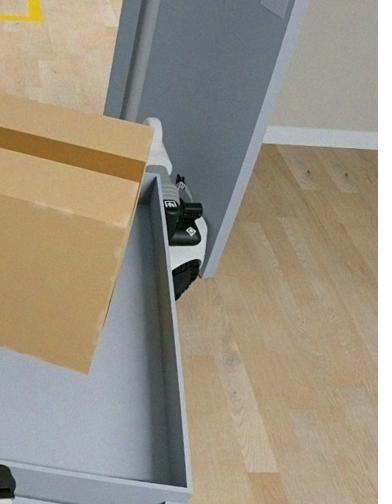

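Emit:
zoom_image:
  camera: "r1_head_right_camera"
  region: [120, 380, 320, 620]

Emit:
wait:
  seconds: 0
  cameras: ["r1_head_left_camera", "r2_head_right_camera"]

Scaled by 2.100 from the camera's 420x672 image, which has a finer 600x960 frame.

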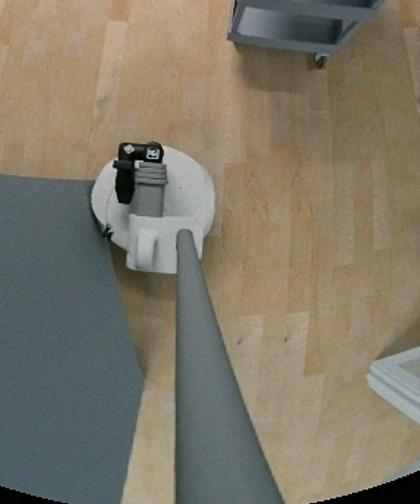

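Scene clock: 1432.73 s.
r1.base_odometry: x=-2.083 y=-0.374 heading=-2.431
r1.turned_by_wheels: +0.000
r1.turned_by_imu: +0.000
r1.base_tilt: forward=-1.6 right=+1.3
r1.lidar_m: 1.17 2.73 1.99 1.95 0.26 0.25 0.41 1.22 1.20 2.79 0.80 0.65
r1.base_status: not commanded
r1.joint_positions: lift_m=+0.124 arm_m=+0.000 wrist_yaw_rad=+3.196 wrist_pitch_rad=+0.002 wrist_roll_rad=+0.000 gripper_m=+0.056
r1.joint_status: not commanded
r1.measured_speeds: translate_m=+0.000 strafe_m=+0.000 rotate_rad=+0.000 lift_m=+0.000 arm_m=+0.000 wrist_yaw_rad=+0.000 wrist_pitch_rad=+0.000 wrist_roll_rad=+0.000
r1.motor_effort: lift_m=+19(19) arm_m=+4(4) wheel_0=-1(1) wheel_1=+7(7) wheel_2=+2(3)
r1.servo_current: wrist_yaw_rad=52(65) wrist_pitch_rad=39(52) wrist_roll_rad=59(72) gripper_m=39(52)
r1.hand_pose: x=-0.1219 y=+0.0716 z=+0.3019 quat_wxyz=(-0.027, -0.001, +0.000, +1.000) (m; r1's base frame)
r1.wrist_depth_mm: - 135 - 549 320 213 171 / - 135 144 866 324 216 172 / - 132 172 504 327 216 174 / 110 136 220 512 329 219 - / 137 - - 517 330 220 176 / 1229 1229 196 521 199 220 176 / - 809 759 167 310 209 175
r2.base_odometry: x=-1.864 y=-0.664 heading=-2.761
r2.turned_by_wheels: +0.000
r2.turned_by_imu: +0.000
r2.base_tilt: forward=-0.7 right=+0.1
r2.lidar_m: 0.43 0.45 2.24 2.21 2.40 3.27 3.25 3.18 2.48 2.49 2.71 0.39
r2.base_status: done
r2.joint_positions: lift_m=+0.674 arm_m=+0.000 wrist_yaw_rad=-0.007 wrist_pitch_rad=-0.003 wrist_roll_rad=+1.569 gripper_m=-0.019
r2.joint_status: not commanded
r2.measured_speeds: translate_m=+0.000 strafe_m=+0.000 rotate_rad=+0.000 lift_m=+0.000 arm_m=+0.000 wrist_yaw_rad=+0.000 wrist_pitch_rad=+0.000 wrist_roll_rad=+0.000
r2.motor_effort: lift_m=+20(20) arm_m=+3(4) wheel_0=-1(5) wheel_1=+5(7) wheel_2=-10(17)
r2.servo_current: wrist_yaw_rad=46(65) wrist_pitch_rad=39(46) wrist_roll_rad=46(59) gripper_m=72(85)
r2.contact_limits: translate_m 0.5
r2.hand_pose: x=+0.4587 y=-0.0895 z=+0.8530 quat_wxyz=(+0.708, +0.706, -0.004, -0.001) (m; r2's base frame)
r2.wrist_depth_mm: - - - 145 200 - - / - - 466 151 207 - - / - 430 421 156 213 - - / - 473 455 162 223 - - / - - 488 168 231 - - / - - 187 174 236 1756 - / - - - 112 247 - 500
pictures: r1_head_left_camera, r2_head_right_camera
Images, in order (width x height): r1_head_left_camera 420x672, r2_head_right_camera 420x672.

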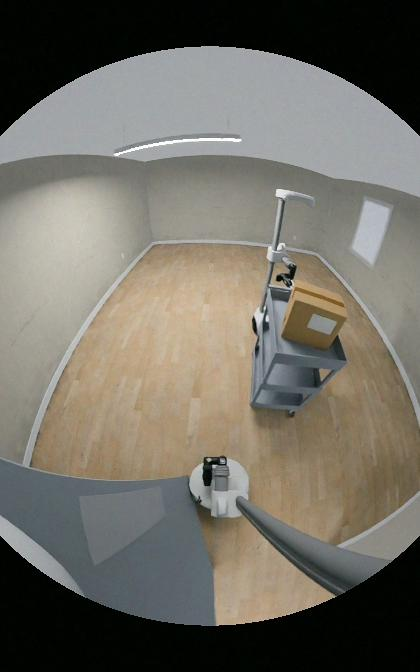

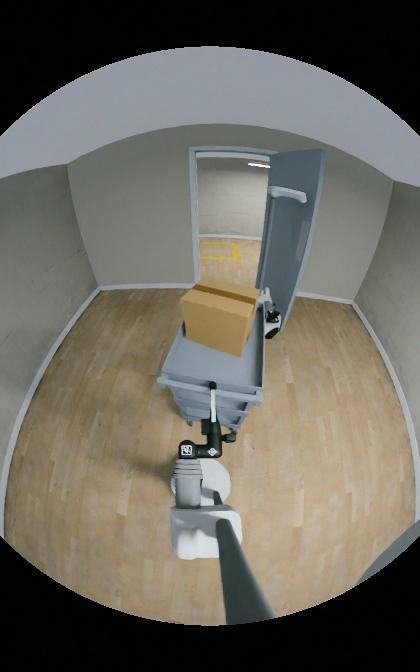

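Emit:
move:
  r1: {"base": {"translate_m": 0.16, "strafe_m": 0.055}, "pace": "slow", "contact_limits": {"translate_m": 0.4}}
  r2: {"base": {"rotate_rad": -0.12}, "pace": "slow"}
  blocking: false
  cameras: []

Emit:
wait:
  seconds: 5
  cameras: []

Emit:
wait:
  seconds: 5
  cameras: ["r1_head_right_camera", "r2_head_camera"]

Emit:
zoom_image:
  camera: "r1_head_right_camera"
  region: [120, 380, 320, 620]

Scene clock: 1488.80 s.
move: r1 moving; r2 moving
r1.base_odometry: x=-2.089 y=-0.385 heading=-2.430
r1.turned_by_wheels: +0.001
r1.turned_by_imu: +0.000
r1.base_tilt: forward=-1.6 right=+1.3
r1.lidar_m: 1.14 2.69 2.00 1.91 0.27 0.25 0.42 1.23 1.24 2.80 0.80 0.63
r1.base_status: translate_m moving; strafe_m moving
r1.joint_positions: lift_m=+0.124 arm_m=+0.000 wrist_yaw_rad=+3.196 wrist_pitch_rad=+0.002 wrist_roll_rad=+0.000 gripper_m=+0.056
r1.joint_status: not commanded
r1.measured_speeds: translate_m=+0.048 strafe_m=+0.016 rotate_rad=-0.001 lift_m=+0.000 arm_m=+0.000 wrist_yaw_rad=+0.000 wrist_pitch_rad=+0.000 wrist_roll_rad=+0.000
r1.motor_effort: lift_m=+19(19) arm_m=+4(4) wheel_0=+0(3) wheel_1=+11(11) wheel_2=-4(5)
r1.servo_current: wrist_yaw_rad=59(65) wrist_pitch_rad=39(52) wrist_roll_rad=59(65) gripper_m=39(46)
r1.contact_limits: translate_m 0.4
r1.hand_pose: x=-0.1219 y=+0.0716 z=+0.3019 quat_wxyz=(-0.027, -0.001, +0.000, +1.000) (m; r1's base frame)
r1.wrist_depth_mm: - 135 - 549 319 213 171 / - 135 144 866 322 216 173 / - 132 172 500 325 216 173 / 110 135 220 508 327 218 - / 137 - - 517 330 219 176 / 1255 1229 196 - 199 220 176 / - 809 759 167 312 210 175
r2.base_odometry: x=-1.864 y=-0.664 heading=-2.860
r2.turned_by_wheels: -0.099
r2.turned_by_imu: -0.096
r2.base_tilt: forward=-0.7 right=+0.1
r2.lidar_m: 0.40 0.43 2.27 2.21 2.30 3.25 3.29 3.38 2.55 2.46 2.62 0.41
r2.base_status: rotate_rad moving
r2.joint_positions: lift_m=+0.674 arm_m=+0.000 wrist_yaw_rad=+0.010 wrist_pitch_rad=-0.003 wrist_roll_rad=+1.569 gripper_m=-0.019
r2.joint_status: not commanded
r2.measured_speeds: translate_m=+0.000 strafe_m=+0.000 rotate_rad=-0.210 lift_m=+0.000 arm_m=+0.000 wrist_yaw_rad=+0.001 wrist_pitch_rad=+0.000 wrist_roll_rad=+0.000
r2.motor_effort: lift_m=+20(20) arm_m=+4(4) wheel_0=+10(12) wheel_1=+6(8) wheel_2=+10(11)
r2.servo_current: wrist_yaw_rad=65(65) wrist_pitch_rad=33(46) wrist_roll_rad=52(52) gripper_m=72(78)
r2.hand_pose: x=+0.4602 y=-0.0844 z=+0.8530 quat_wxyz=(+0.708, +0.706, +0.003, +0.005) (m; r2's base frame)
r2.wrist_depth_mm: - - - 152 206 - - / - - 535 156 211 - - / - 430 424 160 217 - - / - 462 449 222 225 - - / - - 480 169 232 - - / - - 188 174 187 723 - / - - - 112 243 - 517
pictures: none
No camera images: "cameras" was empty.

Scene clock: 1489.40 s.
earlier move: r1 moving; r2 done
r1.base_odometry: x=-2.114 y=-0.428 heading=-2.430
r1.turned_by_wheels: +0.000
r1.turned_by_imu: +0.000
r1.base_tilt: forward=-1.6 right=+1.3
r1.lidar_m: 1.19 2.72 1.98 1.90 1.99 0.25 0.44 1.26 1.27 2.80 0.76 0.61
r1.base_status: translate_m moving; strafe_m moving
r1.joint_positions: lift_m=+0.124 arm_m=+0.000 wrist_yaw_rad=+3.196 wrist_pitch_rad=+0.002 wrist_roll_rad=+0.000 gripper_m=+0.056
r1.joint_status: not commanded
r1.measured_speeds: translate_m=+0.093 strafe_m=+0.032 rotate_rad=+0.000 lift_m=+0.000 arm_m=+0.000 wrist_yaw_rad=+0.000 wrist_pitch_rad=+0.000 wrist_roll_rad=+0.000
r1.motor_effort: lift_m=+19(19) arm_m=+4(4) wheel_0=+1(4) wheel_1=+8(13) wheel_2=-3(6)
r1.servo_current: wrist_yaw_rad=52(65) wrist_pitch_rad=39(52) wrist_roll_rad=59(65) gripper_m=39(46)
r1.contact_limits: translate_m 0.4
r1.hand_pose: x=-0.1219 y=+0.0716 z=+0.3019 quat_wxyz=(-0.027, -0.001, +0.000, +1.000) (m; r1's base frame)
r1.wrist_depth_mm: - 135 - 539 317 213 171 / - 135 144 544 322 215 172 / - 132 172 500 325 216 174 / 110 136 220 504 327 217 175 / 137 - - 512 329 219 175 / 1229 1229 196 - 200 219 175 / - 809 759 167 310 209 175
r2.base_odometry: x=-1.864 y=-0.664 heading=-2.879
r2.turned_by_wheels: -0.019
r2.turned_by_imu: -0.019
r2.base_tilt: forward=-0.7 right=+0.1
r2.lidar_m: 0.38 0.41 2.31 2.20 2.31 3.18 3.27 3.39 2.60 2.49 2.60 0.43
r2.base_status: done
r2.joint_positions: lift_m=+0.674 arm_m=+0.000 wrist_yaw_rad=+0.005 wrist_pitch_rad=-0.003 wrist_roll_rad=+1.569 gripper_m=-0.019
r2.joint_status: not commanded
r2.measured_speeds: translate_m=+0.000 strafe_m=+0.000 rotate_rad=+0.000 lift_m=+0.000 arm_m=+0.000 wrist_yaw_rad=+0.000 wrist_pitch_rad=+0.000 wrist_roll_rad=+0.000
r2.motor_effort: lift_m=+19(20) arm_m=+3(4) wheel_0=+5(13) wheel_1=+4(8) wheel_2=+6(11)
r2.servo_current: wrist_yaw_rad=52(78) wrist_pitch_rad=39(46) wrist_roll_rad=46(59) gripper_m=72(85)
r2.hand_pose: x=+0.4597 y=-0.0859 z=+0.8530 quat_wxyz=(+0.708, +0.706, +0.001, +0.003) (m; r2's base frame)
r2.wrist_depth_mm: - - 1499 163 219 1205 - / - 1499 - 165 222 - - / - - 430 168 225 - - / - 455 445 171 229 - - / - - 469 173 234 - - / - - 189 175 183 - - / - - - 112 240 - 544
wait: 0.60 of 5 s (r2 has come to rest)
pictures: none
No camera images: "cameras" was empty.

Scene clock: 1490.87 s.
earlier move: r1 contact_stop
r1.base_odometry: x=-2.162 y=-0.501 heading=-2.405
r1.turned_by_wheels: +0.026
r1.turned_by_imu: +0.026
r1.base_tilt: forward=-1.6 right=+1.2
r1.lidar_m: 4.80 2.59 1.94 1.88 1.36 0.25 0.43 1.32 1.48 2.81 0.65 0.55
r1.base_status: translate_m contact_stop (by the wheels' count: +0.143 of +0.160); strafe_m contact_stop (by the wheels' count: +0.044 of +0.055)
r1.joint_positions: lift_m=+0.124 arm_m=+0.000 wrist_yaw_rad=+3.196 wrist_pitch_rad=+0.002 wrist_roll_rad=+0.000 gripper_m=+0.056
r1.joint_status: not commanded
r1.measured_speeds: translate_m=+0.000 strafe_m=+0.000 rotate_rad=+0.000 lift_m=+0.000 arm_m=+0.000 wrist_yaw_rad=+0.000 wrist_pitch_rad=+0.000 wrist_roll_rad=+0.000
r1.on_its_own: the wheels are slack since a contact_stop
r1.motor_effort: lift_m=+19(19) arm_m=+4(4) wheel_0=+0(11) wheel_1=+0(26) wheel_2=+0(6)
r1.servo_current: wrist_yaw_rad=59(65) wrist_pitch_rad=39(52) wrist_roll_rad=46(72) gripper_m=39(46)
r1.contact_limits: translate_m 0.4
r1.hand_pose: x=-0.1219 y=+0.0716 z=+0.3019 quat_wxyz=(-0.027, -0.001, +0.000, +1.000) (m; r1's base frame)
r1.wrist_depth_mm: - 135 - 946 324 224 190 / - 135 144 525 327 216 191 / - 132 173 525 332 216 191 / 110 136 220 535 336 217 191 / 137 - - 539 336 219 191 / 1229 1229 196 544 198 220 191 / - 809 759 156 317 208 -
r2.base_odometry: x=-1.864 y=-0.664 heading=-2.879
r2.turned_by_wheels: +0.000
r2.turned_by_imu: +0.000
r2.base_tilt: forward=-0.7 right=+0.1
r2.lidar_m: 0.40 0.44 2.28 2.21 2.31 3.20 3.26 3.38 2.57 2.48 2.61 0.42
r2.base_status: done
r2.joint_positions: lift_m=+0.674 arm_m=+0.000 wrist_yaw_rad=+0.005 wrist_pitch_rad=-0.003 wrist_roll_rad=+1.569 gripper_m=-0.019
r2.joint_status: not commanded
r2.measured_speeds: translate_m=+0.000 strafe_m=+0.000 rotate_rad=+0.000 lift_m=+0.000 arm_m=+0.000 wrist_yaw_rad=+0.000 wrist_pitch_rad=+0.000 wrist_roll_rad=+0.000
r2.motor_effort: lift_m=+20(20) arm_m=+1(4) wheel_0=+5(13) wheel_1=+4(8) wheel_2=+6(11)
r2.servo_current: wrist_yaw_rad=46(78) wrist_pitch_rad=46(52) wrist_roll_rad=52(59) gripper_m=72(85)
r2.hand_pose: x=+0.4597 y=-0.0859 z=+0.8530 quat_wxyz=(+0.708, +0.706, +0.001, +0.003) (m; r2's base frame)
r2.wrist_depth_mm: - - - 163 218 - - / - 1537 - 166 222 - - / - - 433 168 224 - - / - 455 445 170 230 - - / - - 469 173 232 - - / - - 188 176 183 - - / - - - 112 239 - 539
wait: 1.47 of 5 s (r1 has come to rest)
pictures: r1_head_right_camera, r2_head_camera
Images, in order (width x height): r1_head_right_camera 420x672, r2_head_camera 420x560.

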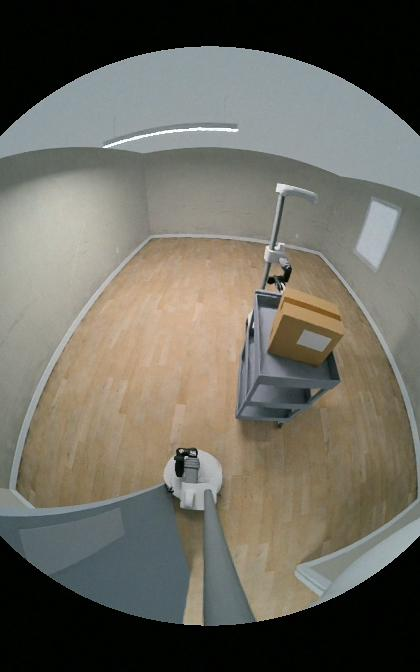

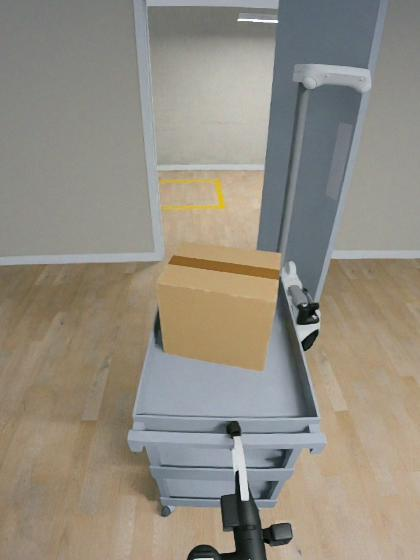

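Scaled by 2.100 from the camera's 420x672 image, which has a finer 600x960 frame.

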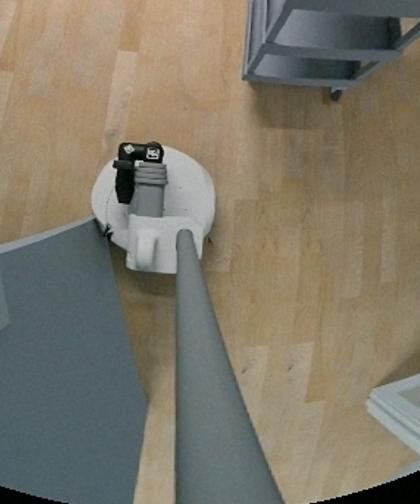

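Emit:
move:
  r1: {"base": {"translate_m": 0.0, "strafe_m": -0.004}, "pace": "slow", "contact_limits": {"translate_m": 0.5}}
  r2: {"base": {"translate_m": 0.38, "strafe_m": -0.01}, "pace": "slow", "contact_limits": {"translate_m": 0.5}}
  blocking: false
  cameras: []

Emit:
wait:
  seconds: 6
  cameras: []

Emit:
wait:
  seconds: 6
  cameras: ["r2_head_camera", "r1_head_right_camera"]

Scene clock: 1509.47 s.
move: r1 moving; r2 moving
r1.base_odometry: x=-2.165 y=-0.498 heading=-2.405
r1.turned_by_wheels: +0.000
r1.turned_by_imu: +0.000
r1.base_tilt: forward=-1.6 right=+1.3
r1.lidar_m: 4.79 2.62 1.94 1.88 0.25 0.25 0.46 1.33 1.48 2.84 0.62 0.53
r1.base_status: translate_m moving; strafe_m moving
r1.joint_positions: lift_m=+0.124 arm_m=+0.000 wrist_yaw_rad=+3.196 wrist_pitch_rad=+0.002 wrist_roll_rad=+0.000 gripper_m=+0.056
r1.joint_status: not commanded
r1.measured_speeds: translate_m=+0.000 strafe_m=+0.000 rotate_rad=+0.000 lift_m=+0.000 arm_m=+0.000 wrist_yaw_rad=+0.000 wrist_pitch_rad=+0.000 wrist_roll_rad=+0.000
r1.motor_effort: lift_m=+19(19) arm_m=+4(4) wheel_0=-1(4) wheel_1=-1(5) wheel_2=-1(1)
r1.servo_current: wrist_yaw_rad=39(65) wrist_pitch_rad=39(46) wrist_roll_rad=52(65) gripper_m=39(46)
r1.contact_limits: translate_m 0.5
r1.hand_pose: x=-0.1219 y=+0.0716 z=+0.3019 quat_wxyz=(-0.027, -0.001, +0.000, +1.000) (m; r1's base frame)
r1.wrist_depth_mm: - 135 - 976 325 224 190 / - 135 144 525 329 215 190 / - 132 172 530 332 216 190 / 110 136 220 544 336 218 190 / 137 - - 544 338 220 191 / 1229 1229 196 - 199 220 191 / - 809 759 156 317 208 -
r2.base_odometry: x=-1.876 y=-0.667 heading=-2.879
r2.turned_by_wheels: +0.000
r2.turned_by_imu: +0.001
r2.base_tilt: forward=-0.7 right=+0.1
r2.lidar_m: 0.39 0.42 2.29 2.21 2.30 3.18 3.30 3.41 2.59 2.49 2.58 0.43
r2.base_status: translate_m moving; strafe_m moving
r2.joint_positions: lift_m=+0.674 arm_m=+0.000 wrist_yaw_rad=+0.002 wrist_pitch_rad=-0.003 wrist_roll_rad=+1.569 gripper_m=-0.019
r2.joint_status: not commanded
r2.measured_speeds: translate_m=+0.047 strafe_m=-0.001 rotate_rad=+0.000 lift_m=+0.000 arm_m=+0.000 wrist_yaw_rad=-0.019 wrist_pitch_rad=+0.000 wrist_roll_rad=+0.000
r2.motor_effort: lift_m=+20(20) arm_m=-3(3) wheel_0=+8(12) wheel_1=+7(8) wheel_2=-11(11)
r2.servo_current: wrist_yaw_rad=59(59) wrist_pitch_rad=46(46) wrist_roll_rad=52(65) gripper_m=72(78)
r2.contact_limits: translate_m 0.5
r2.hand_pose: x=+0.4594 y=-0.0870 z=+0.8530 quat_wxyz=(+0.708, +0.706, -0.001, +0.002) (m; r2's base frame)
r2.wrist_depth_mm: - 1366 1499 166 222 1118 - / - 1430 - 167 225 - - / - - 469 169 229 - - / - 455 445 172 230 - - / - - 466 173 232 - - / - - 187 176 183 - - / - - - 112 238 - 559
pictures: none
No camera images: "cameras" was empty.

Scene clock: 1509.63 s.
earlier move: r1 done; r2 moving
r1.base_odometry: x=-2.165 y=-0.498 heading=-2.405
r1.turned_by_wheels: +0.000
r1.turned_by_imu: +0.000
r1.base_tilt: forward=-1.6 right=+1.3
r1.lidar_m: 4.80 2.59 1.94 1.88 0.25 0.25 0.46 1.32 1.48 2.84 0.62 0.49
r1.base_status: done
r1.joint_positions: lift_m=+0.124 arm_m=+0.000 wrist_yaw_rad=+3.196 wrist_pitch_rad=+0.002 wrist_roll_rad=+0.000 gripper_m=+0.056
r1.joint_status: not commanded
r1.measured_speeds: translate_m=+0.000 strafe_m=+0.000 rotate_rad=+0.000 lift_m=+0.000 arm_m=+0.000 wrist_yaw_rad=+0.000 wrist_pitch_rad=+0.000 wrist_roll_rad=+0.000
r1.motor_effort: lift_m=+19(19) arm_m=+4(4) wheel_0=-1(4) wheel_1=-1(5) wheel_2=+0(1)
r1.servo_current: wrist_yaw_rad=52(72) wrist_pitch_rad=46(46) wrist_roll_rad=52(65) gripper_m=46(46)
r1.contact_limits: translate_m 0.5
r1.hand_pose: x=-0.1219 y=+0.0716 z=+0.3019 quat_wxyz=(-0.027, -0.001, +0.000, +1.000) (m; r1's base frame)
r1.wrist_depth_mm: - 135 - 946 325 224 190 / - 135 144 525 329 216 190 / - 132 173 530 332 216 190 / 110 136 220 539 336 218 190 / 137 - - 544 338 220 191 / 1205 1229 196 - 199 219 191 / - 809 759 156 317 208 -
r2.base_odometry: x=-1.885 y=-0.669 heading=-2.880
r2.turned_by_wheels: +0.000
r2.turned_by_imu: +0.000
r2.base_tilt: forward=-0.7 right=+0.1
r2.lidar_m: 0.38 0.39 2.32 2.20 2.33 3.17 3.32 3.39 2.59 2.48 2.57 0.42
r2.base_status: translate_m moving; strafe_m moving
r2.joint_positions: lift_m=+0.674 arm_m=+0.000 wrist_yaw_rad=-0.002 wrist_pitch_rad=-0.003 wrist_roll_rad=+1.569 gripper_m=-0.019
r2.joint_status: not commanded
r2.measured_speeds: translate_m=+0.066 strafe_m=-0.002 rotate_rad=-0.003 lift_m=+0.000 arm_m=+0.000 wrist_yaw_rad=-0.019 wrist_pitch_rad=+0.000 wrist_roll_rad=+0.000
r2.motor_effort: lift_m=+20(20) arm_m=-3(3) wheel_0=+6(12) wheel_1=+6(8) wheel_2=-13(14)
r2.servo_current: wrist_yaw_rad=46(59) wrist_pitch_rad=46(46) wrist_roll_rad=52(72) gripper_m=72(78)
r2.contact_limits: translate_m 0.5
r2.hand_pose: x=+0.4591 y=-0.0879 z=+0.8530 quat_wxyz=(+0.708, +0.706, -0.002, +0.001) (m; r2's base frame)
r2.wrist_depth_mm: - - 1537 168 227 - - / - 1281 - 170 228 - - / - - 492 171 229 - - / - 452 445 172 232 - - / - - 462 175 234 - - / - - 188 176 183 - - / - - 508 112 236 - 549
wait: 0.17 of 6 s (r1 has come to rest)
pictures: none
No camera images: "cameras" was empty.

Scene clock: 1514.07 s.
earlier move: r2 done
r1.base_odometry: x=-2.165 y=-0.498 heading=-2.405
r1.turned_by_wheels: +0.000
r1.turned_by_imu: +0.000
r1.base_tilt: forward=-1.6 right=+1.3
r1.lidar_m: 4.81 2.58 1.94 1.88 0.27 0.25 0.42 1.35 1.48 0.35 0.25 0.39
r1.base_status: done
r1.joint_positions: lift_m=+0.124 arm_m=+0.000 wrist_yaw_rad=+3.196 wrist_pitch_rad=+0.002 wrist_roll_rad=+0.000 gripper_m=+0.056
r1.joint_status: not commanded
r1.measured_speeds: translate_m=+0.000 strafe_m=+0.000 rotate_rad=+0.000 lift_m=+0.000 arm_m=+0.000 wrist_yaw_rad=+0.000 wrist_pitch_rad=+0.000 wrist_roll_rad=+0.000
r1.motor_effort: lift_m=+19(19) arm_m=+4(4) wheel_0=+0(4) wheel_1=-1(5) wheel_2=+0(1)
r1.servo_current: wrist_yaw_rad=52(78) wrist_pitch_rad=39(52) wrist_roll_rad=52(72) gripper_m=39(46)
r1.contact_limits: translate_m 0.5
r1.hand_pose: x=-0.1219 y=+0.0716 z=+0.3019 quat_wxyz=(-0.027, -0.001, +0.000, +1.000) (m; r1's base frame)
r1.wrist_depth_mm: - 135 - 960 325 224 190 / - 135 144 525 329 216 190 / - 131 173 535 332 216 190 / 110 135 220 539 338 218 190 / 137 - - 544 338 220 191 / 1229 1255 197 - 199 220 191 / - 809 759 156 317 209 -
r2.base_odometry: x=-2.233 y=-0.752 heading=-2.880
r2.turned_by_wheels: +0.000
r2.turned_by_imu: -0.002
r2.base_tilt: forward=-0.7 right=+0.1
r2.lidar_m: 0.39 0.41 2.31 2.22 2.31 3.15 3.71 3.52 2.55 2.47 2.57 0.42
r2.base_status: done
r2.joint_positions: lift_m=+0.674 arm_m=+0.000 wrist_yaw_rad=-0.006 wrist_pitch_rad=-0.003 wrist_roll_rad=+1.569 gripper_m=-0.019
r2.joint_status: not commanded
r2.measured_speeds: translate_m=+0.000 strafe_m=+0.000 rotate_rad=+0.000 lift_m=+0.000 arm_m=+0.000 wrist_yaw_rad=+0.000 wrist_pitch_rad=+0.000 wrist_roll_rad=+0.000
r2.motor_effort: lift_m=+20(20) arm_m=-4(4) wheel_0=+1(12) wheel_1=+3(8) wheel_2=-9(17)
r2.servo_current: wrist_yaw_rad=52(65) wrist_pitch_rad=46(52) wrist_roll_rad=46(72) gripper_m=72(78)
r2.contact_limits: translate_m 0.5
r2.hand_pose: x=+0.4587 y=-0.0892 z=+0.8530 quat_wxyz=(+0.708, +0.706, -0.003, -0.001) (m; r2's base frame)
r2.wrist_depth_mm: - - - 170 228 976 904 / 1160 - - 171 229 976 - / 1983 - 508 172 230 - - / - 449 445 173 233 - - / - 473 469 175 234 - - / 1983 488 186 175 184 - - / - 129 - 112 236 - -
wait: 4.43 of 6 s (r2 has come to rest)
pictures: r1_head_right_camera, r2_head_camera
Images, in order (width x height): r1_head_right_camera 420x672, r2_head_camera 420x560.

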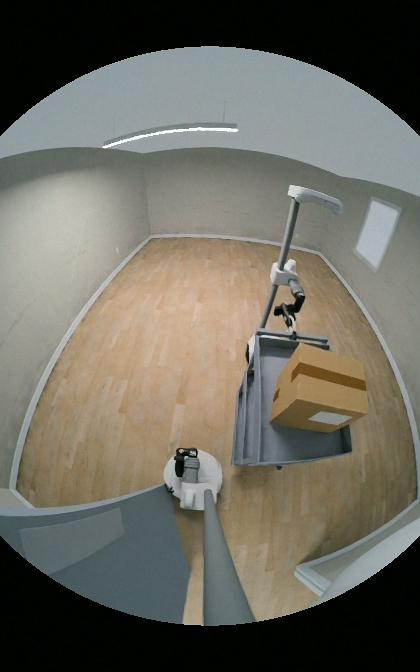

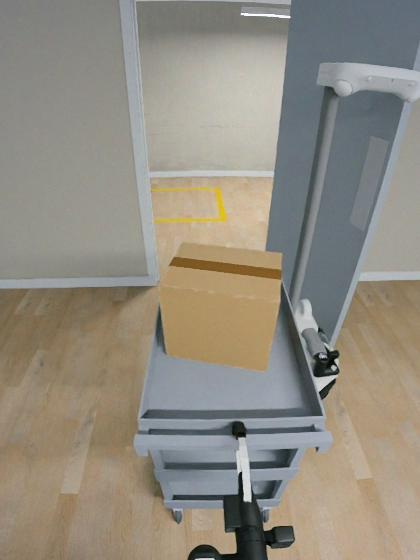

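Emit:
zoom_image:
  camera: "r1_head_right_camera"
  region: [140, 400, 340, 600]

Scaled by 2.520 from the camera's 420x672 image, which has a finer 600x960 frame.

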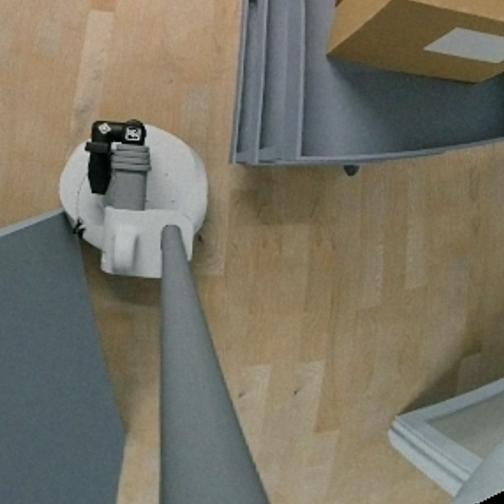

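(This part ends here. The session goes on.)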